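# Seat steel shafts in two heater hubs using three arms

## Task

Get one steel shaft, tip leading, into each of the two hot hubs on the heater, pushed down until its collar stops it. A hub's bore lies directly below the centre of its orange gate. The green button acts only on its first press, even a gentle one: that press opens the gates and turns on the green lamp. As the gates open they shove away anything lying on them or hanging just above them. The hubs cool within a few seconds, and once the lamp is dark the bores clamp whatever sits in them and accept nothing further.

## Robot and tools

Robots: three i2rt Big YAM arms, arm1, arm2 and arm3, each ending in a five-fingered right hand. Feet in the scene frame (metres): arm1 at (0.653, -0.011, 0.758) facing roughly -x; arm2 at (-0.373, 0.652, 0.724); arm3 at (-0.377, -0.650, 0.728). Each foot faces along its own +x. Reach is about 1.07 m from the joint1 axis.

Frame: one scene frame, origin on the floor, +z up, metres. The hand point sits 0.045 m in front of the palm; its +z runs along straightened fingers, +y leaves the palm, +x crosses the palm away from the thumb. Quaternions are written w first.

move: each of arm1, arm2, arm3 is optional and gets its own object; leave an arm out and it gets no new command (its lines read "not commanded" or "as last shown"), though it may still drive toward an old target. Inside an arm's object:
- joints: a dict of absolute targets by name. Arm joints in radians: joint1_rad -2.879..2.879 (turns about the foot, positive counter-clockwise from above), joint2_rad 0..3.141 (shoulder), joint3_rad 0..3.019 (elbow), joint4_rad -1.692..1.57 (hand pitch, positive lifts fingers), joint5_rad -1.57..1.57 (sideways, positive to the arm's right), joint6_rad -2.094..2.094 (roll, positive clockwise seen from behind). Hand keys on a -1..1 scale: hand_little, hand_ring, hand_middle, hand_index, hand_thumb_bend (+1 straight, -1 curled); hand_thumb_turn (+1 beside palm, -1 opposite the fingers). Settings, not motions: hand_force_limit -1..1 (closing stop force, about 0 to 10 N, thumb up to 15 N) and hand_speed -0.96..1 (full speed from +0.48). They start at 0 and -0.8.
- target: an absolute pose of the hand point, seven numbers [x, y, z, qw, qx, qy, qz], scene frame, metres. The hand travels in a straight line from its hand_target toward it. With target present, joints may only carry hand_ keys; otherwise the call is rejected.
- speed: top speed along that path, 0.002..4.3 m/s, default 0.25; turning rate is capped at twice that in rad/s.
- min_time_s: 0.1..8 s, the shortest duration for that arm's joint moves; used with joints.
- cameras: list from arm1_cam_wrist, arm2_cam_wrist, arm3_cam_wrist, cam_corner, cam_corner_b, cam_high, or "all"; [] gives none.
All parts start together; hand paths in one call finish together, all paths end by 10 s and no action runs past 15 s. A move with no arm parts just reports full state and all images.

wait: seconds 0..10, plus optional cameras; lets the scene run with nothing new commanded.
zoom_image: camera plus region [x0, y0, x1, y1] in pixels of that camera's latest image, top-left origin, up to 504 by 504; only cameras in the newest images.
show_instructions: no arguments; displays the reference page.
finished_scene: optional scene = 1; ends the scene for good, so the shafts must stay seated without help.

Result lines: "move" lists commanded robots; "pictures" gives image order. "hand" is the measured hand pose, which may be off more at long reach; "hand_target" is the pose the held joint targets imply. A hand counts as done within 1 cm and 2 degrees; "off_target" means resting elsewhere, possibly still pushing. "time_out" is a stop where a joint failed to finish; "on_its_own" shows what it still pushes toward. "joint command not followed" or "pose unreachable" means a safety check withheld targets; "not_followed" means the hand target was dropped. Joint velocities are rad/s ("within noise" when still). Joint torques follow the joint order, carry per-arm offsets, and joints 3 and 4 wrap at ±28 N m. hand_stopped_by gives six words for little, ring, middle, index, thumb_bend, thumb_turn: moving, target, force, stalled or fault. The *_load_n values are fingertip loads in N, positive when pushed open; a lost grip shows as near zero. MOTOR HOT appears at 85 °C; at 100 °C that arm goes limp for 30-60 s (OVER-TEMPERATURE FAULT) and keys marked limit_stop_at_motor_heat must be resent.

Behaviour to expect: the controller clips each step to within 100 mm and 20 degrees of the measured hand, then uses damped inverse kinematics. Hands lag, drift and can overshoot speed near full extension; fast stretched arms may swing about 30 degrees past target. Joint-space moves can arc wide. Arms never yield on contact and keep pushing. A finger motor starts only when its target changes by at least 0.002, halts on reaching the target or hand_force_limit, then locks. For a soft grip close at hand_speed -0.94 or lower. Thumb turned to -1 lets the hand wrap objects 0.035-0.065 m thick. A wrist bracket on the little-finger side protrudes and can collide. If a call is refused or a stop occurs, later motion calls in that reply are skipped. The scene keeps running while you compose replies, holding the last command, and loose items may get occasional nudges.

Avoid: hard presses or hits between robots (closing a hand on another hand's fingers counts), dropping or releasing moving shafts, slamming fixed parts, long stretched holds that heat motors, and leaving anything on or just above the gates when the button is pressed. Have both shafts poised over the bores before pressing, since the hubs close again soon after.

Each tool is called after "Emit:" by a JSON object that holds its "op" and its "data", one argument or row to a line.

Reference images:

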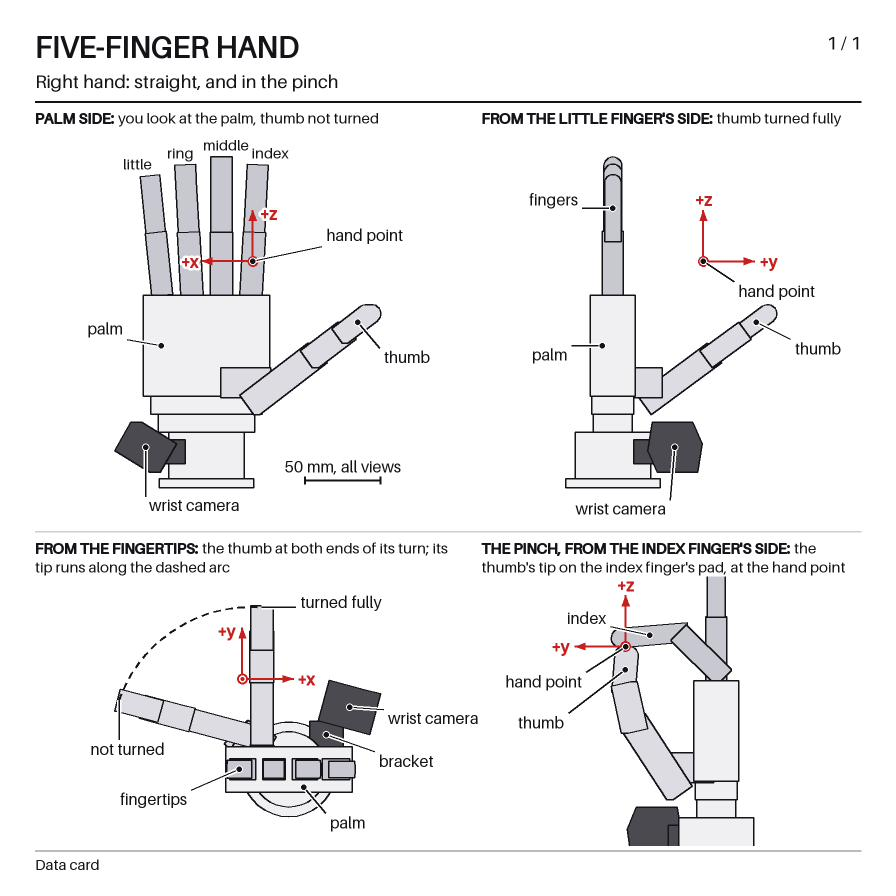

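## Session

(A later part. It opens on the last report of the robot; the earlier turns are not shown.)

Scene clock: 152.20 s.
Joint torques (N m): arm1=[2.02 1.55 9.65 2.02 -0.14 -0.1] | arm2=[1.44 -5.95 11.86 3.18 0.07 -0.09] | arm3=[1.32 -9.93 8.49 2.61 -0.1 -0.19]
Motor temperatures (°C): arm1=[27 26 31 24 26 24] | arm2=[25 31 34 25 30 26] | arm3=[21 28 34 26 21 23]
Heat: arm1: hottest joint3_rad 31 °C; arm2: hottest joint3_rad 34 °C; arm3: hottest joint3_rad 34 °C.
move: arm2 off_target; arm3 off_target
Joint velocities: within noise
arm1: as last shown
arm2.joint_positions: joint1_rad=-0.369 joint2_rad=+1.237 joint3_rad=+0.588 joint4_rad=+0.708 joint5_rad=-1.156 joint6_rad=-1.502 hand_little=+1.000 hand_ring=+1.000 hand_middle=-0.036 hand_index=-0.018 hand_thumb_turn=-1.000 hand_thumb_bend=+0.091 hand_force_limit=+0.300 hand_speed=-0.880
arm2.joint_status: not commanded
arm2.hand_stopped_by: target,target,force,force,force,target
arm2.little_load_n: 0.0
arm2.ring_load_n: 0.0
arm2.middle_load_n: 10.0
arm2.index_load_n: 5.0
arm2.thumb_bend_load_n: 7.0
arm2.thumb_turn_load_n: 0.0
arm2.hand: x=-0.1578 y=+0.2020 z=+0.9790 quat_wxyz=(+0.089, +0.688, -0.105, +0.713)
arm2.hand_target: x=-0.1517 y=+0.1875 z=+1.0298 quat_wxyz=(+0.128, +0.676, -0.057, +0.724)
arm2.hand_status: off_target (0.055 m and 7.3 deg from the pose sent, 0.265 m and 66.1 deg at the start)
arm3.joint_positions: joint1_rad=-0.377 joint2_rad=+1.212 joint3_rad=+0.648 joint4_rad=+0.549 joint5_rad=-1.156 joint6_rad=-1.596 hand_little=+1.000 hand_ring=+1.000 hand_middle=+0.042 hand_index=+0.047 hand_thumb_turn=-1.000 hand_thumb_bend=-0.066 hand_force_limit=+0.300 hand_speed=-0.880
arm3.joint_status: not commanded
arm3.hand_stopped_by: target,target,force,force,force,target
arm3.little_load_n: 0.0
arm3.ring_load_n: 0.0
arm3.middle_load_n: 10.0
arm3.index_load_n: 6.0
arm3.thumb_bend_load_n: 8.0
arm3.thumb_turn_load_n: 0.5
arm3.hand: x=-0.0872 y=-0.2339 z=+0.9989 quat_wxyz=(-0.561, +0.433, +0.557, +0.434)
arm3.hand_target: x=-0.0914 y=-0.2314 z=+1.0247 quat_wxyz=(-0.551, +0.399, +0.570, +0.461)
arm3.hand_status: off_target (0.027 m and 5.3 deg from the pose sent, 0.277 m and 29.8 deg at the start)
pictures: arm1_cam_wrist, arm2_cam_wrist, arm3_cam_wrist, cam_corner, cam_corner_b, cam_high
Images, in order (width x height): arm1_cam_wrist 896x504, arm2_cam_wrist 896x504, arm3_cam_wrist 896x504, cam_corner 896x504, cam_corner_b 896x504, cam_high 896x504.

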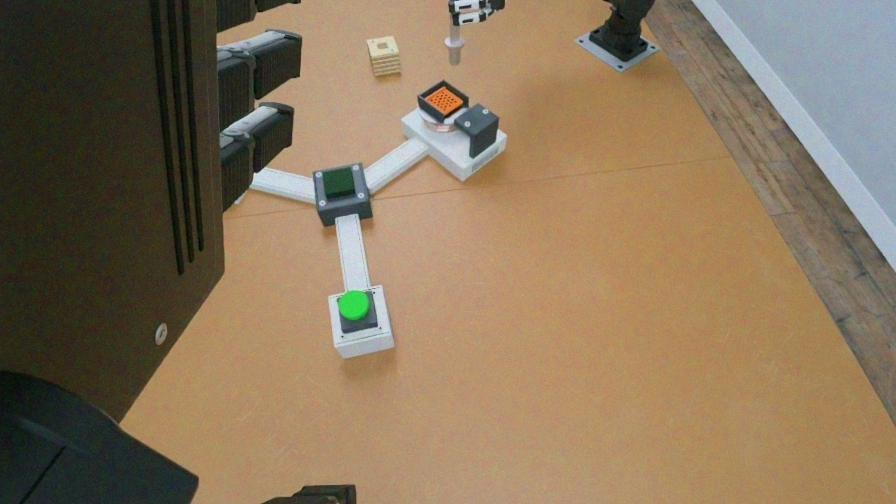

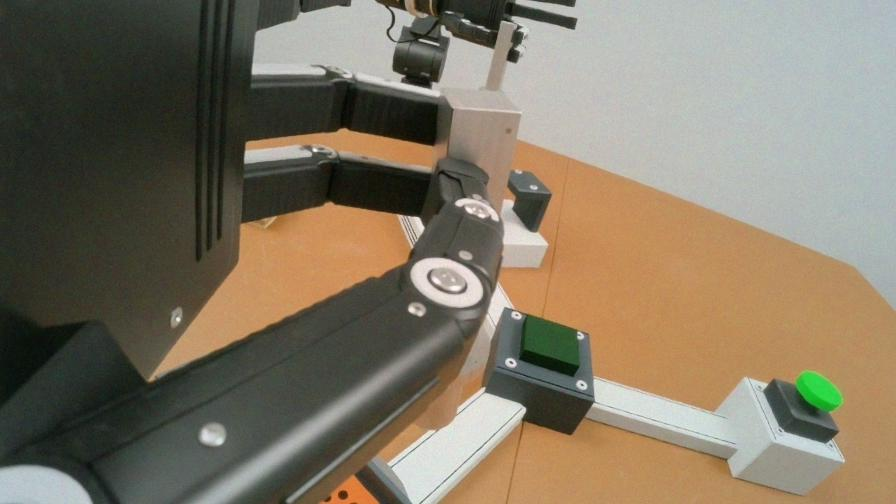

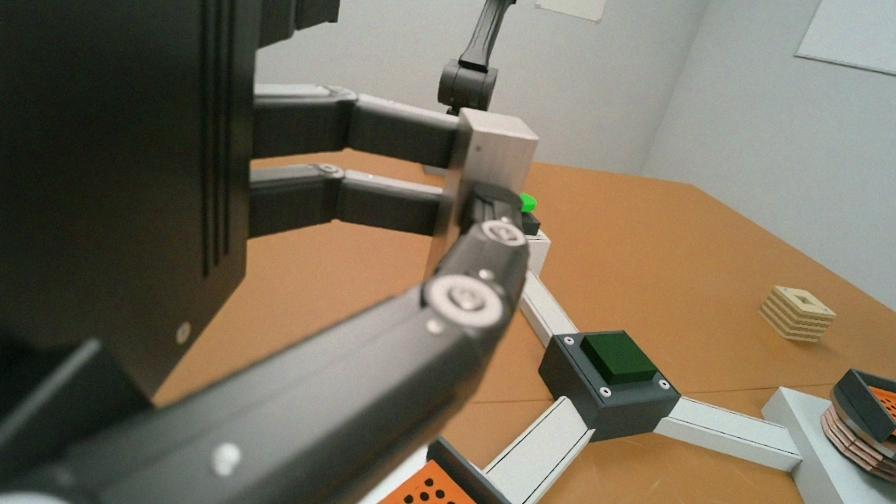

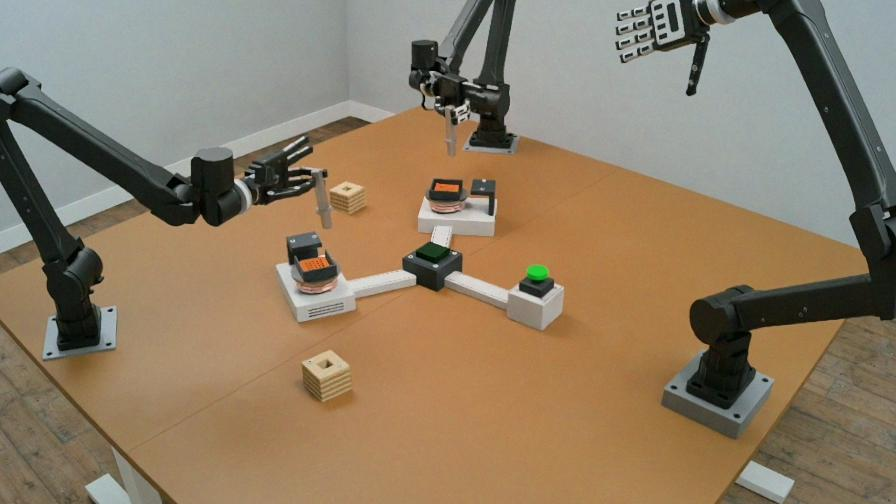

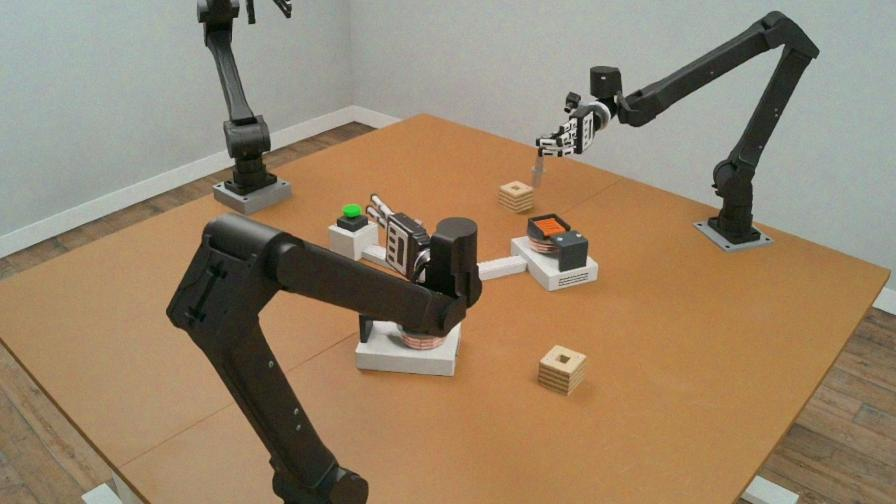

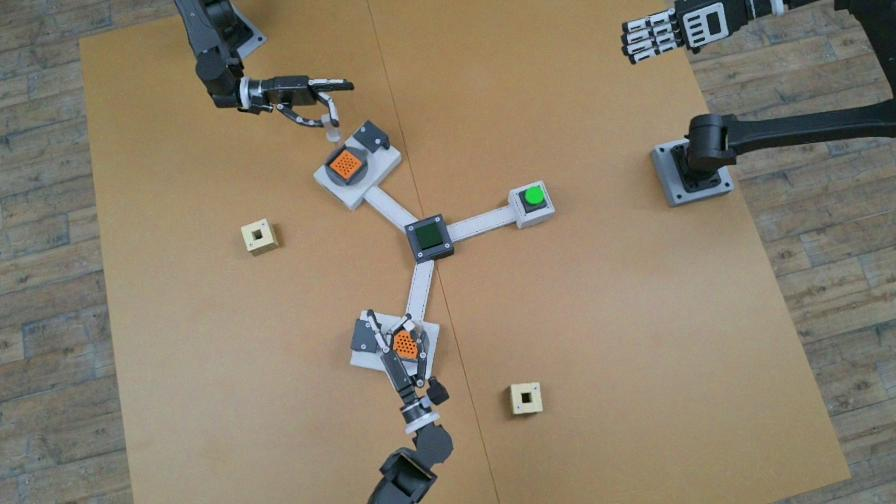

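Emit:
{"op": "move", "data": {
  "arm2": {"target": [-0.152, 0.178, 0.985, 0.1423, 0.6787, -0.0417, 0.7194], "speed": 0.08},
  "arm3": {"target": [-0.119, -0.2345, 0.98, -0.5775, 0.4408, 0.5441, 0.4198], "speed": 0.08},
  "cameras": ["arm1_cam_wrist", "cam_corner", "cam_corner_b", "cam_high"]
}}

Emit:
{"op": "zoom_image", "data": {
  "camera": "cam_high",
  "region": [370, 300, 440, 370]
}}

Emit:
{"op": "zoom_image", "data": {
  "camera": "cam_high",
  "region": [300, 110, 370, 180]
}}

Emit:
{"op": "zoom_image", "data": {
  "camera": "cam_corner",
  "region": [260, 170, 380, 310]
}}

Emit:
{"op": "zoom_image", "data": {
  "camera": "cam_corner",
  "region": [400, 110, 520, 240]
}}

Emit:
{"op": "zoom_image", "data": {
  "camera": "cam_corner_b",
  "region": [490, 130, 610, 290]
}}

Emit:
{"op": "zoom_image", "data": {
  "camera": "arm1_cam_wrist",
  "region": [390, 10, 510, 150]
}}

Scene clock: 165.83 s.
Joint torques (N m): arm1=[1.96 1.61 9.65 2.02 -0.13 -0.1] | arm2=[1.2 -7.71 7.99 3.28 0.03 -0.34] | arm3=[0.91 -8.88 7.97 2.77 -0.05 -0.04]
Motor temperatures (°C): arm1=[27 26 31 23 26 24] | arm2=[25 31 35 25 30 26] | arm3=[21 28 33 26 21 23]
Heat: arm1: hottest joint3_rad 31 °C; arm2: hottest joint3_rad 35 °C; arm3: hottest joint3_rad 33 °C.
move: arm2 off_target; arm3 off_target
Joint velocities: within noise
arm1: as last shown
arm1.ring_load_n: -0.5
arm2.joint_positions: joint1_rad=-0.369 joint2_rad=+1.362 joint3_rad=+0.588 joint4_rad=+0.864 joint5_rad=-1.163 joint6_rad=-1.531 hand_little=+1.000 hand_ring=+1.000 hand_middle=-0.036 hand_index=-0.018 hand_thumb_turn=-1.000 hand_thumb_bend=+0.091 hand_force_limit=+0.300 hand_speed=-0.880
arm2.joint_status: not commanded
arm2.hand_stopped_by: target,target,force,force,force,target
arm2.little_load_n: 0.0
arm2.ring_load_n: -0.5
arm2.middle_load_n: 9.5
arm2.index_load_n: 5.0
arm2.thumb_bend_load_n: 7.0
arm2.thumb_turn_load_n: 0.0
arm2.hand: x=-0.1547 y=+0.1853 z=+0.9551 quat_wxyz=(+0.107, +0.687, -0.082, +0.714)
arm2.hand_target: x=-0.1524 y=+0.1792 z=+0.9848 quat_wxyz=(+0.142, +0.679, -0.042, +0.719)
arm2.hand_status: off_target (0.031 m and 6.2 deg from the pose sent, 0.025 m and 9.6 deg at the start)
arm3.joint_positions: joint1_rad=-0.340 joint2_rad=+1.211 joint3_rad=+0.552 joint4_rad=+0.612 joint5_rad=-1.117 joint6_rad=-1.509 hand_little=+1.000 hand_ring=+1.000 hand_middle=+0.042 hand_index=+0.047 hand_thumb_turn=-1.000 hand_thumb_bend=-0.066 hand_force_limit=+0.300 hand_speed=-0.880
arm3.joint_status: not commanded
arm3.hand_stopped_by: target,target,force,force,force,target
arm3.little_load_n: 0.0
arm3.ring_load_n: 0.0
arm3.middle_load_n: 10.0
arm3.index_load_n: 6.0
arm3.thumb_bend_load_n: 8.0
arm3.thumb_turn_load_n: 0.5
arm3.hand: x=-0.1151 y=-0.2389 z=+0.9577 quat_wxyz=(-0.580, +0.468, +0.534, +0.399)
arm3.hand_target: x=-0.1192 y=-0.2348 z=+0.9798 quat_wxyz=(-0.577, +0.441, +0.544, +0.420)
arm3.hand_status: off_target (0.023 m and 4.1 deg from the pose sent, 0.037 m and 3.1 deg at the start)
Images, in order (width x height): arm1_cam_wrist 896x504, cam_corner 896x504, cam_corner_b 896x504, cam_high 896x504.

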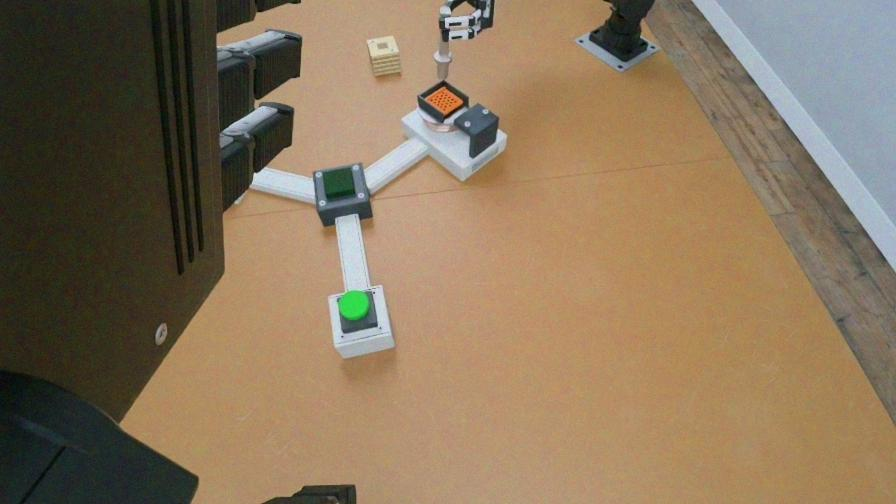

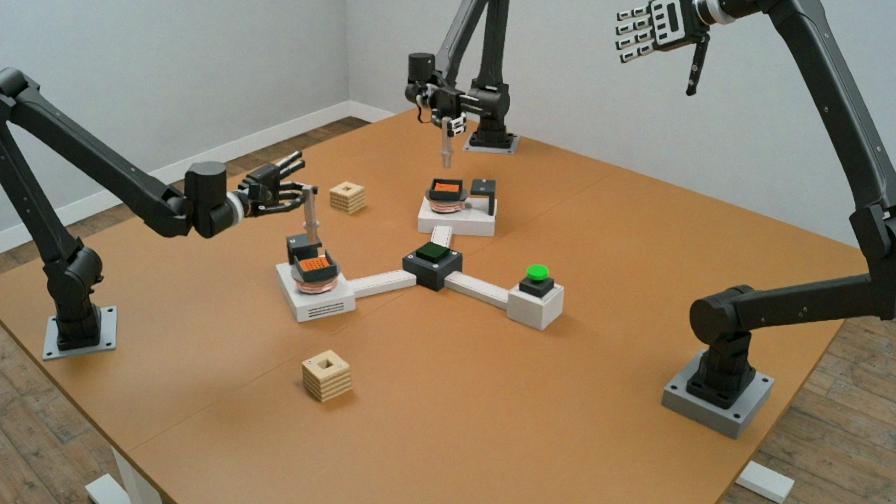

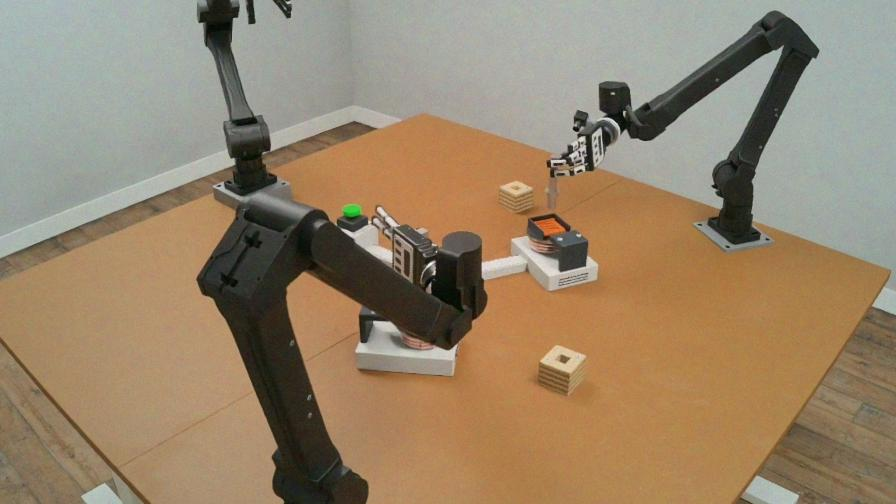

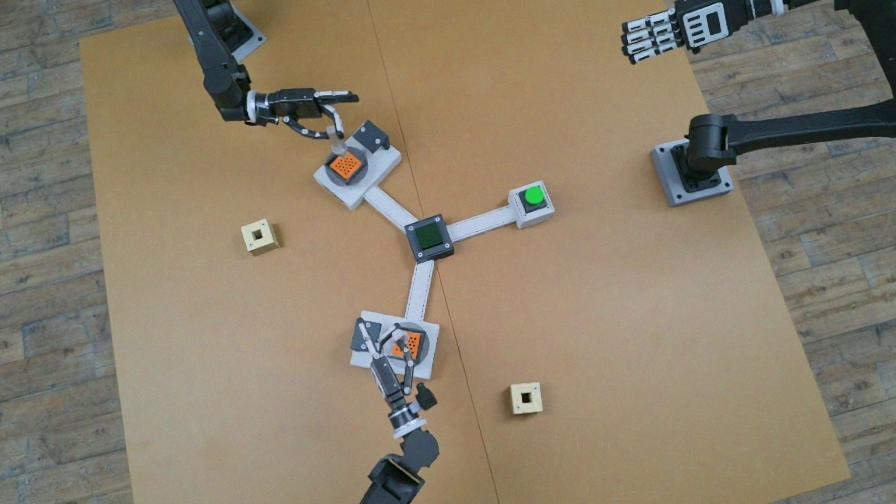

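Scaled by 7.200 from the camera's image (finer frame: 1280x720).

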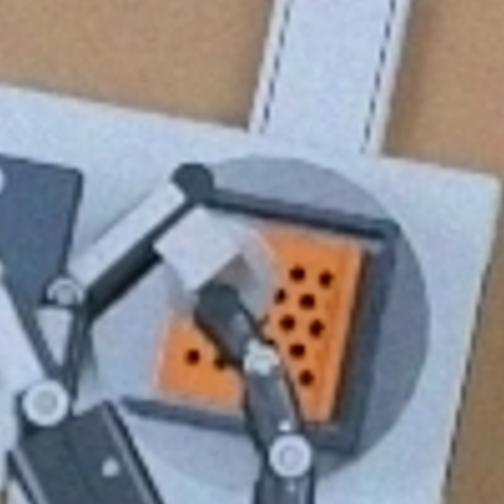

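Scaled by 7.200 from the camera's image (finer frame: 1280x720).

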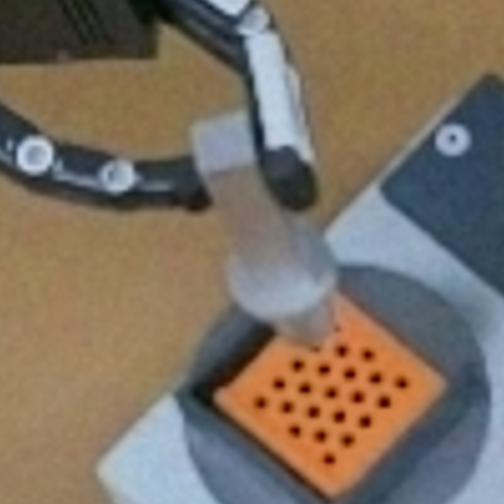

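Scaled by 3.600 from the camera's image (finer frame: 1280x720).

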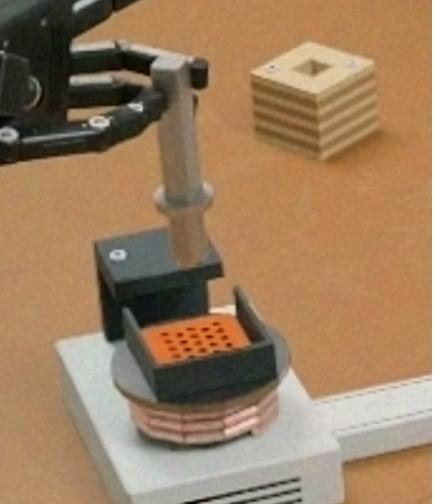

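Scaled by 3.877 from the camera's image (finer frame: 1280x720).

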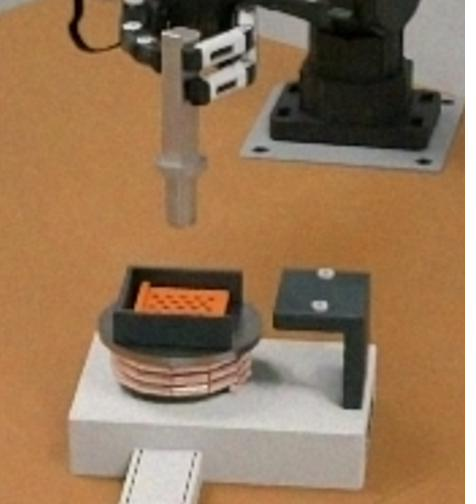

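Scaled by 3.150 from the camera's image (finer frame: 1280x720).

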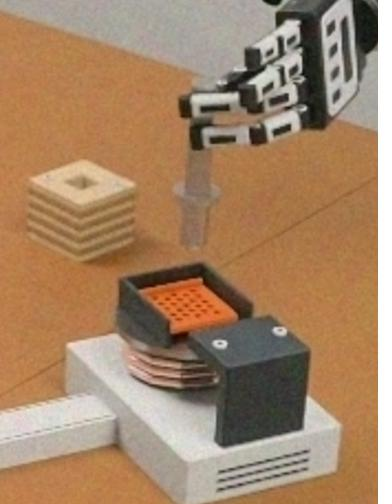

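Scaled by 3.600 from the camera's image (finer frame: 1280x720).

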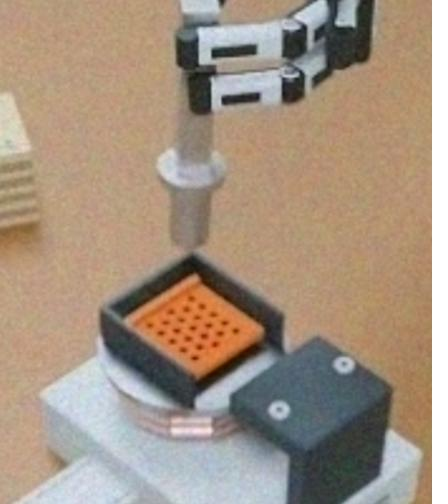

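Emit:
{"op": "zoom_image", "data": {
  "camera": "cam_high",
  "region": [385, 320, 425, 360]
}}

Emit:
{"op": "zoom_image", "data": {
  "camera": "cam_corner_b",
  "region": [520, 170, 590, 240]
}}

Scaled by 12.600 from the camera's image (finer frame: 1280x720).

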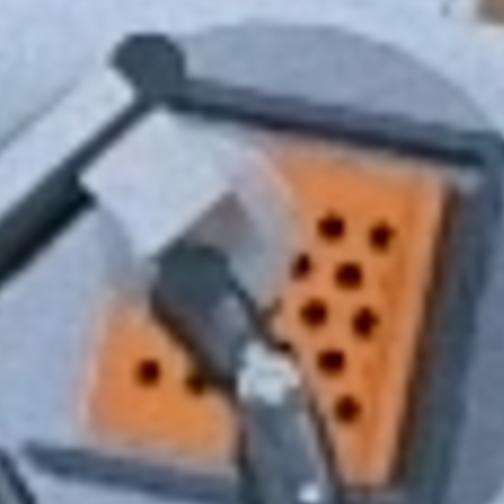

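Scaled by 7.200 from the camera's image (finer frame: 1280x720).

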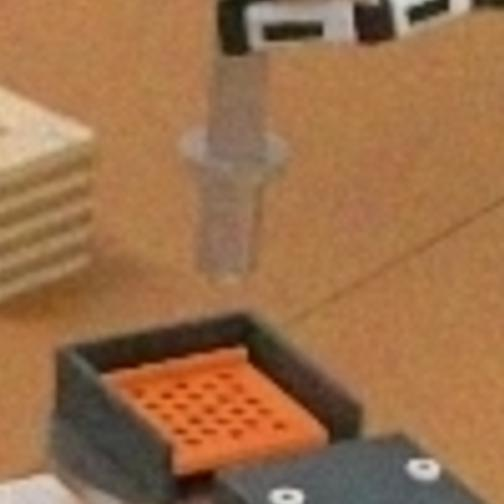

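Emit:
{"op": "move", "data": {
  "arm1": {"target": [0.2725, 0.0736, 0.98, 0.0, 0.0, 1.0, 0.0], "speed": 0.2},
  "arm2": {"target": [-0.1543, 0.1857, 1.005, 0.1423, 0.6787, -0.0417, 0.7194], "speed": 0.08},
  "arm3": {"target": [-0.1155, -0.231, 1.0, -0.5778, 0.4560, 0.5431, 0.4041], "speed": 0.08}
}}

Emit:
{"op": "move", "data": {
  "arm2": {"target": [-0.1543, 0.1857, 0.965, 0.1423, 0.6787, -0.0417, 0.7194], "speed": 0.08},
  "arm3": {"target": [-0.1155, -0.231, 0.965, -0.5778, 0.4560, 0.5431, 0.4041], "speed": 0.08},
  "cameras": ["arm1_cam_wrist", "cam_corner", "cam_corner_b", "cam_high"]
}}

Emit:
{"op": "zoom_image", "data": {
  "camera": "cam_high",
  "region": [385, 320, 425, 360]
}}

Emit:
{"op": "zoom_image", "data": {
  "camera": "cam_high",
  "region": [315, 120, 375, 180]
}}

Emit:
{"op": "zoom_image", "data": {
  "camera": "cam_corner",
  "region": [280, 180, 350, 290]
}}

Emit:
{"op": "zoom_image", "data": {
  "camera": "cam_corner",
  "region": [410, 120, 500, 220]
}}

Emit:
{"op": "zoom_image", "data": {
  "camera": "cam_corner_b",
  "region": [520, 170, 590, 270]
}}

Scene clock: 173.27 s.
Joint torques (N m): arm1=[2.67 -11.58 12.37 -0.69 0.04 -0.15] | arm2=[0.32 -8.82 8.64 1.99 0.05 -0.26] | arm3=[0.79 -8.64 12.34 1.77 -0.17 -0.14]
Motor temperatures (°C): arm1=[27 26 32 23 26 24] | arm2=[25 31 35 25 30 26] | arm3=[21 28 33 26 21 23]
Heat: arm1: hottest joint3_rad 32 °C; arm2: hottest joint3_rad 35 °C; arm3: hottest joint3_rad 33 °C.
move: arm1 off_target; arm2 off_target; arm3 off_target
Joint velocities: within noise
arm1.joint_positions: joint1_rad=-0.064 joint2_rad=+1.420 joint3_rad=+1.310 joint4_rad=-1.496 joint5_rad=-0.003 joint6_rad=-1.619 hand_little=+1.000 hand_ring=+1.000 hand_middle=+1.000 hand_index=+1.000 hand_thumb_turn=+1.000 hand_thumb_bend=+1.000 hand_force_limit=+0.000 hand_speed=-0.800
arm1.joint_status: not commanded
arm1.hand_stopped_by: target,target,target,target,target,target
arm1.little_load_n: 0.0
arm1.ring_load_n: 0.0
arm1.middle_load_n: 0.0
arm1.index_load_n: 0.0
arm1.thumb_bend_load_n: 0.0
arm1.thumb_turn_load_n: 0.0
arm1.hand: x=+0.2836 y=+0.0758 z=+0.9636 quat_wxyz=(+0.018, +0.009, +1.000, -0.002)
arm1.hand_target: x=+0.2730 y=+0.0736 z=+0.9799 quat_wxyz=(+0.000, +0.000, +1.000, +0.000)
arm1.hand_status: off_target (0.020 m and 2.3 deg from the pose sent, 0.338 m and 65.7 deg at the start)
arm2.joint_positions: joint1_rad=-0.369 joint2_rad=+1.316 joint3_rad=+0.588 joint4_rad=+0.833 joint5_rad=-1.166 joint6_rad=-1.531 hand_little=+1.000 hand_ring=+1.000 hand_middle=-0.036 hand_index=-0.018 hand_thumb_turn=-1.000 hand_thumb_bend=+0.091 hand_force_limit=+0.300 hand_speed=-0.880
arm2.joint_status: not commanded
arm2.hand_stopped_by: target,target,force,force,force,target
arm2.little_load_n: 0.0
arm2.ring_load_n: 0.0
arm2.middle_load_n: 9.5
arm2.index_load_n: 5.0
arm2.thumb_bend_load_n: 7.0
arm2.thumb_turn_load_n: 0.0
arm2.hand: x=-0.1553 y=+0.1912 z=+0.9702 quat_wxyz=(+0.111, +0.685, -0.075, +0.716)
arm2.hand_target: x=-0.1545 y=+0.1869 z=+1.0048 quat_wxyz=(+0.142, +0.678, -0.042, +0.720)
arm2.hand_status: off_target (0.035 m and 5.3 deg from the pose sent, 0.050 m and 6.2 deg at the start)
arm3.joint_positions: joint1_rad=-0.340 joint2_rad=+1.162 joint3_rad=+0.552 joint4_rad=+0.474 joint5_rad=-1.114 joint6_rad=-1.508 hand_little=+1.000 hand_ring=+1.000 hand_middle=+0.042 hand_index=+0.047 hand_thumb_turn=-1.000 hand_thumb_bend=-0.066 hand_force_limit=+0.300 hand_speed=-0.880
arm3.joint_status: not commanded
arm3.hand_stopped_by: target,target,force,force,force,target
arm3.little_load_n: 0.0
arm3.ring_load_n: 0.5
arm3.middle_load_n: 10.0
arm3.index_load_n: 6.0
arm3.thumb_bend_load_n: 8.0
arm3.thumb_turn_load_n: 0.5
arm3.hand: x=-0.1241 y=-0.2468 z=+0.9505 quat_wxyz=(-0.584, +0.498, +0.525, +0.367)
arm3.hand_target: x=-0.1179 y=-0.2339 z=+1.0000 quat_wxyz=(-0.578, +0.456, +0.543, +0.404)
arm3.hand_status: off_target (0.053 m and 6.8 deg from the pose sent, 0.043 m and 1.8 deg at the start)
pictures: none

Scene clock: 174.47 s.
Joint torques (N m): arm1=[2.73 -11.58 12.4 -0.68 0.04 -0.15] | arm2=[0.26 -7.94 6.49 3.07 0.04 -0.26] | arm3=[0.5 -8.59 8.47 2.85 -0.12 -0.16]
Motor temperatures (°C): arm1=[27 26 32 23 26 24] | arm2=[25 31 35 25 30 26] | arm3=[21 28 33 26 21 23]
Heat: arm1: hottest joint3_rad 32 °C; arm2: hottest joint3_rad 35 °C; arm3: hottest joint3_rad 33 °C.
move: arm2 off_target; arm3 off_target
Joint velocities: within noise
arm1: as last shown
arm2.joint_positions: joint1_rad=-0.369 joint2_rad=+1.399 joint3_rad=+0.564 joint4_rad=+0.940 joint5_rad=-1.167 joint6_rad=-1.537 hand_little=+1.000 hand_ring=+1.000 hand_middle=-0.036 hand_index=-0.018 hand_thumb_turn=-1.000 hand_thumb_bend=+0.091 hand_force_limit=+0.300 hand_speed=-0.880
arm2.joint_status: not commanded
arm2.hand_stopped_by: target,target,force,force,force,target
arm2.little_load_n: 0.0
arm2.ring_load_n: 0.0
arm2.middle_load_n: 10.0
arm2.index_load_n: 5.0
arm2.thumb_bend_load_n: 7.0
arm2.thumb_turn_load_n: 0.0
arm2.hand: x=-0.1545 y=+0.1884 z=+0.9424 quat_wxyz=(+0.113, +0.686, -0.074, +0.715)
arm2.hand_target: x=-0.1544 y=+0.1861 z=+0.9648 quat_wxyz=(+0.142, +0.679, -0.042, +0.719)
arm2.hand_status: off_target (0.023 m and 5.1 deg from the pose sent, 0.008 m and 5.3 deg at the start)
arm3.joint_positions: joint1_rad=-0.340 joint2_rad=+1.227 joint3_rad=+0.552 joint4_rad=+0.574 joint5_rad=-1.114 joint6_rad=-1.509 hand_little=+1.000 hand_ring=+1.000 hand_middle=+0.042 hand_index=+0.047 hand_thumb_turn=-1.000 hand_thumb_bend=-0.066 hand_force_limit=+0.300 hand_speed=-0.880
arm3.joint_status: not commanded
arm3.hand_stopped_by: target,target,force,force,force,target
arm3.little_load_n: 0.0
arm3.ring_load_n: 0.0
arm3.middle_load_n: 10.0
arm3.index_load_n: 6.0
arm3.thumb_bend_load_n: 8.0
arm3.thumb_turn_load_n: 0.5
arm3.hand: x=-0.1151 y=-0.2391 z=+0.9428 quat_wxyz=(-0.582, +0.486, +0.529, +0.381)
arm3.hand_target: x=-0.1159 y=-0.2316 z=+0.9649 quat_wxyz=(-0.578, +0.456, +0.543, +0.404)
arm3.hand_status: off_target (0.024 m and 4.7 deg from the pose sent, 0.023 m and 6.8 deg at the start)
Images, in order (width x height): arm1_cam_wrist 896x504, cam_corner 896x504, cam_corner_b 896x504, cam_high 896x504.

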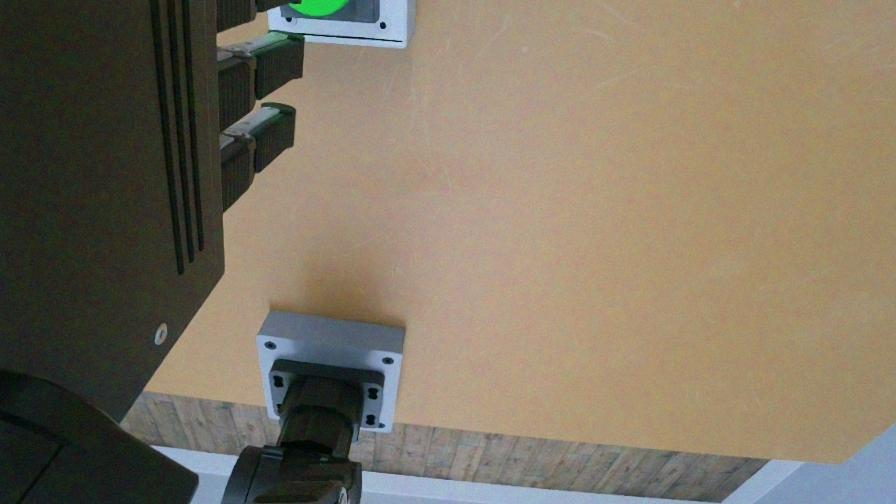

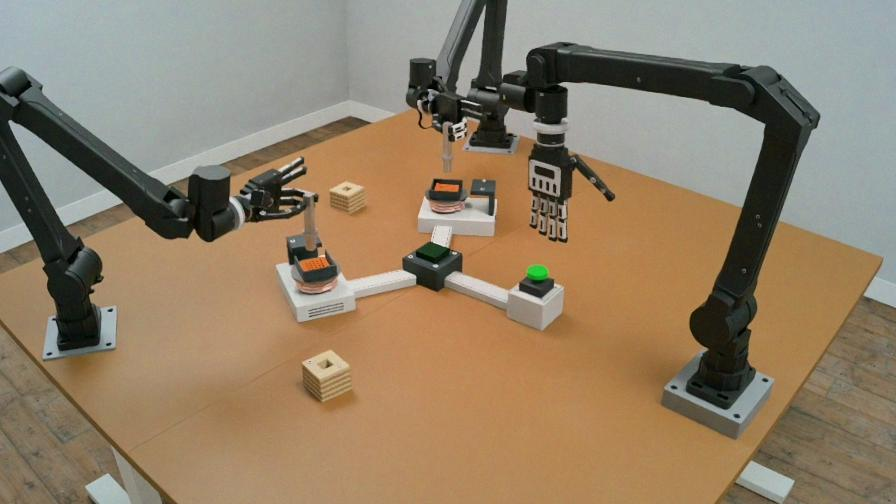

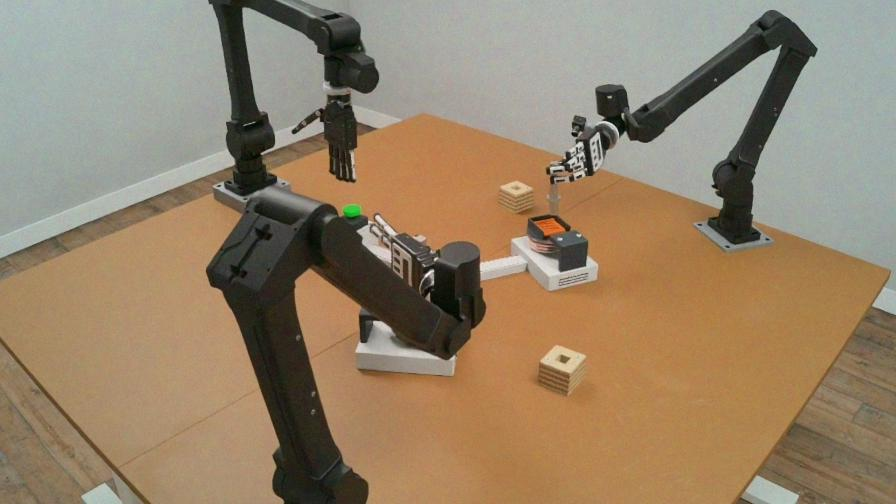

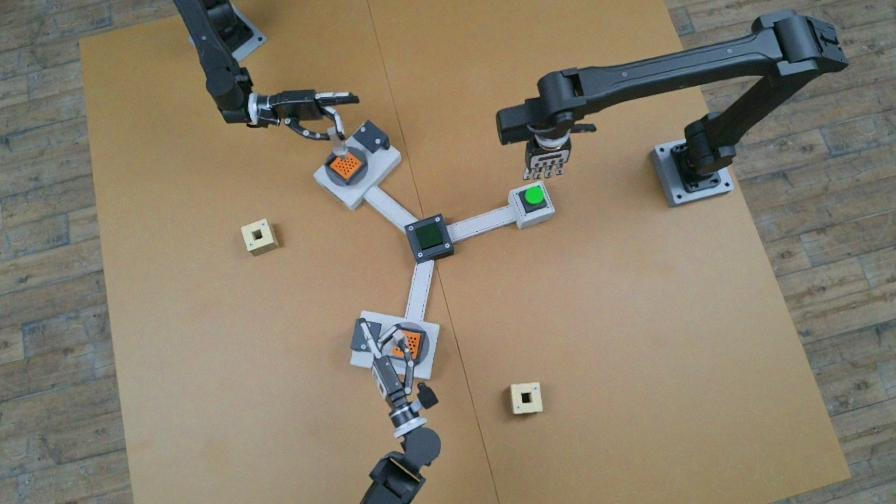

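Scaled by 12.600 from the camera's image (finer frame: 1280x720).

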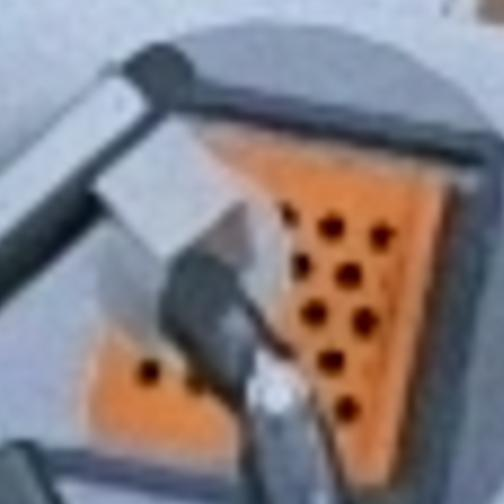

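Scaled by 8.400 from the camera's image (finer frame: 1280x720).

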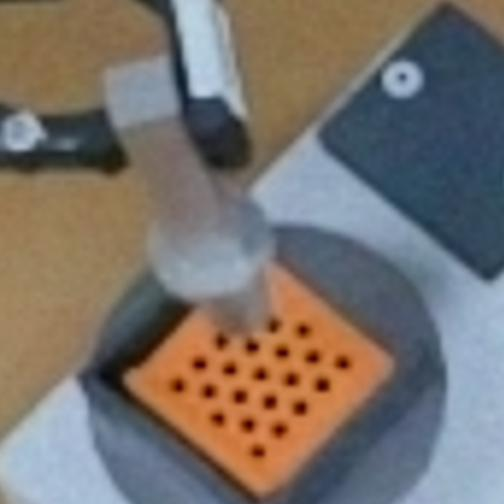

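Scaled by 4.582 from the camera's image (finer frame: 1280x720).

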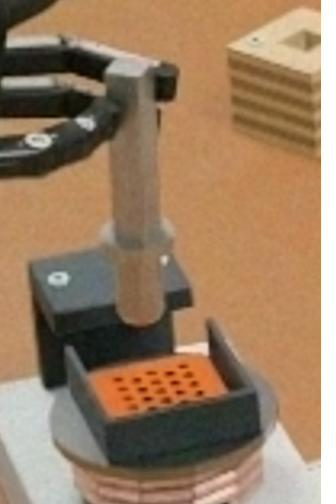

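Scaled by 5.040 from the camera's image (finer frame: 1280x720).

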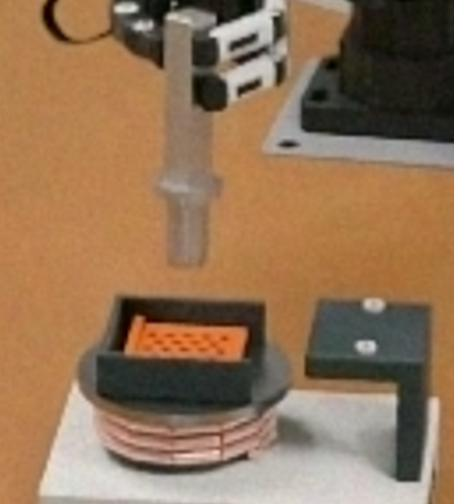

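Scaled by 5.040 from the camera's image (finer frame: 1280x720).

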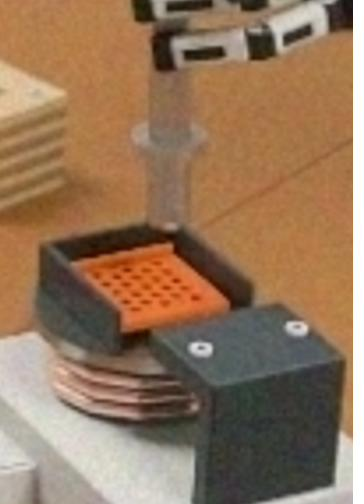

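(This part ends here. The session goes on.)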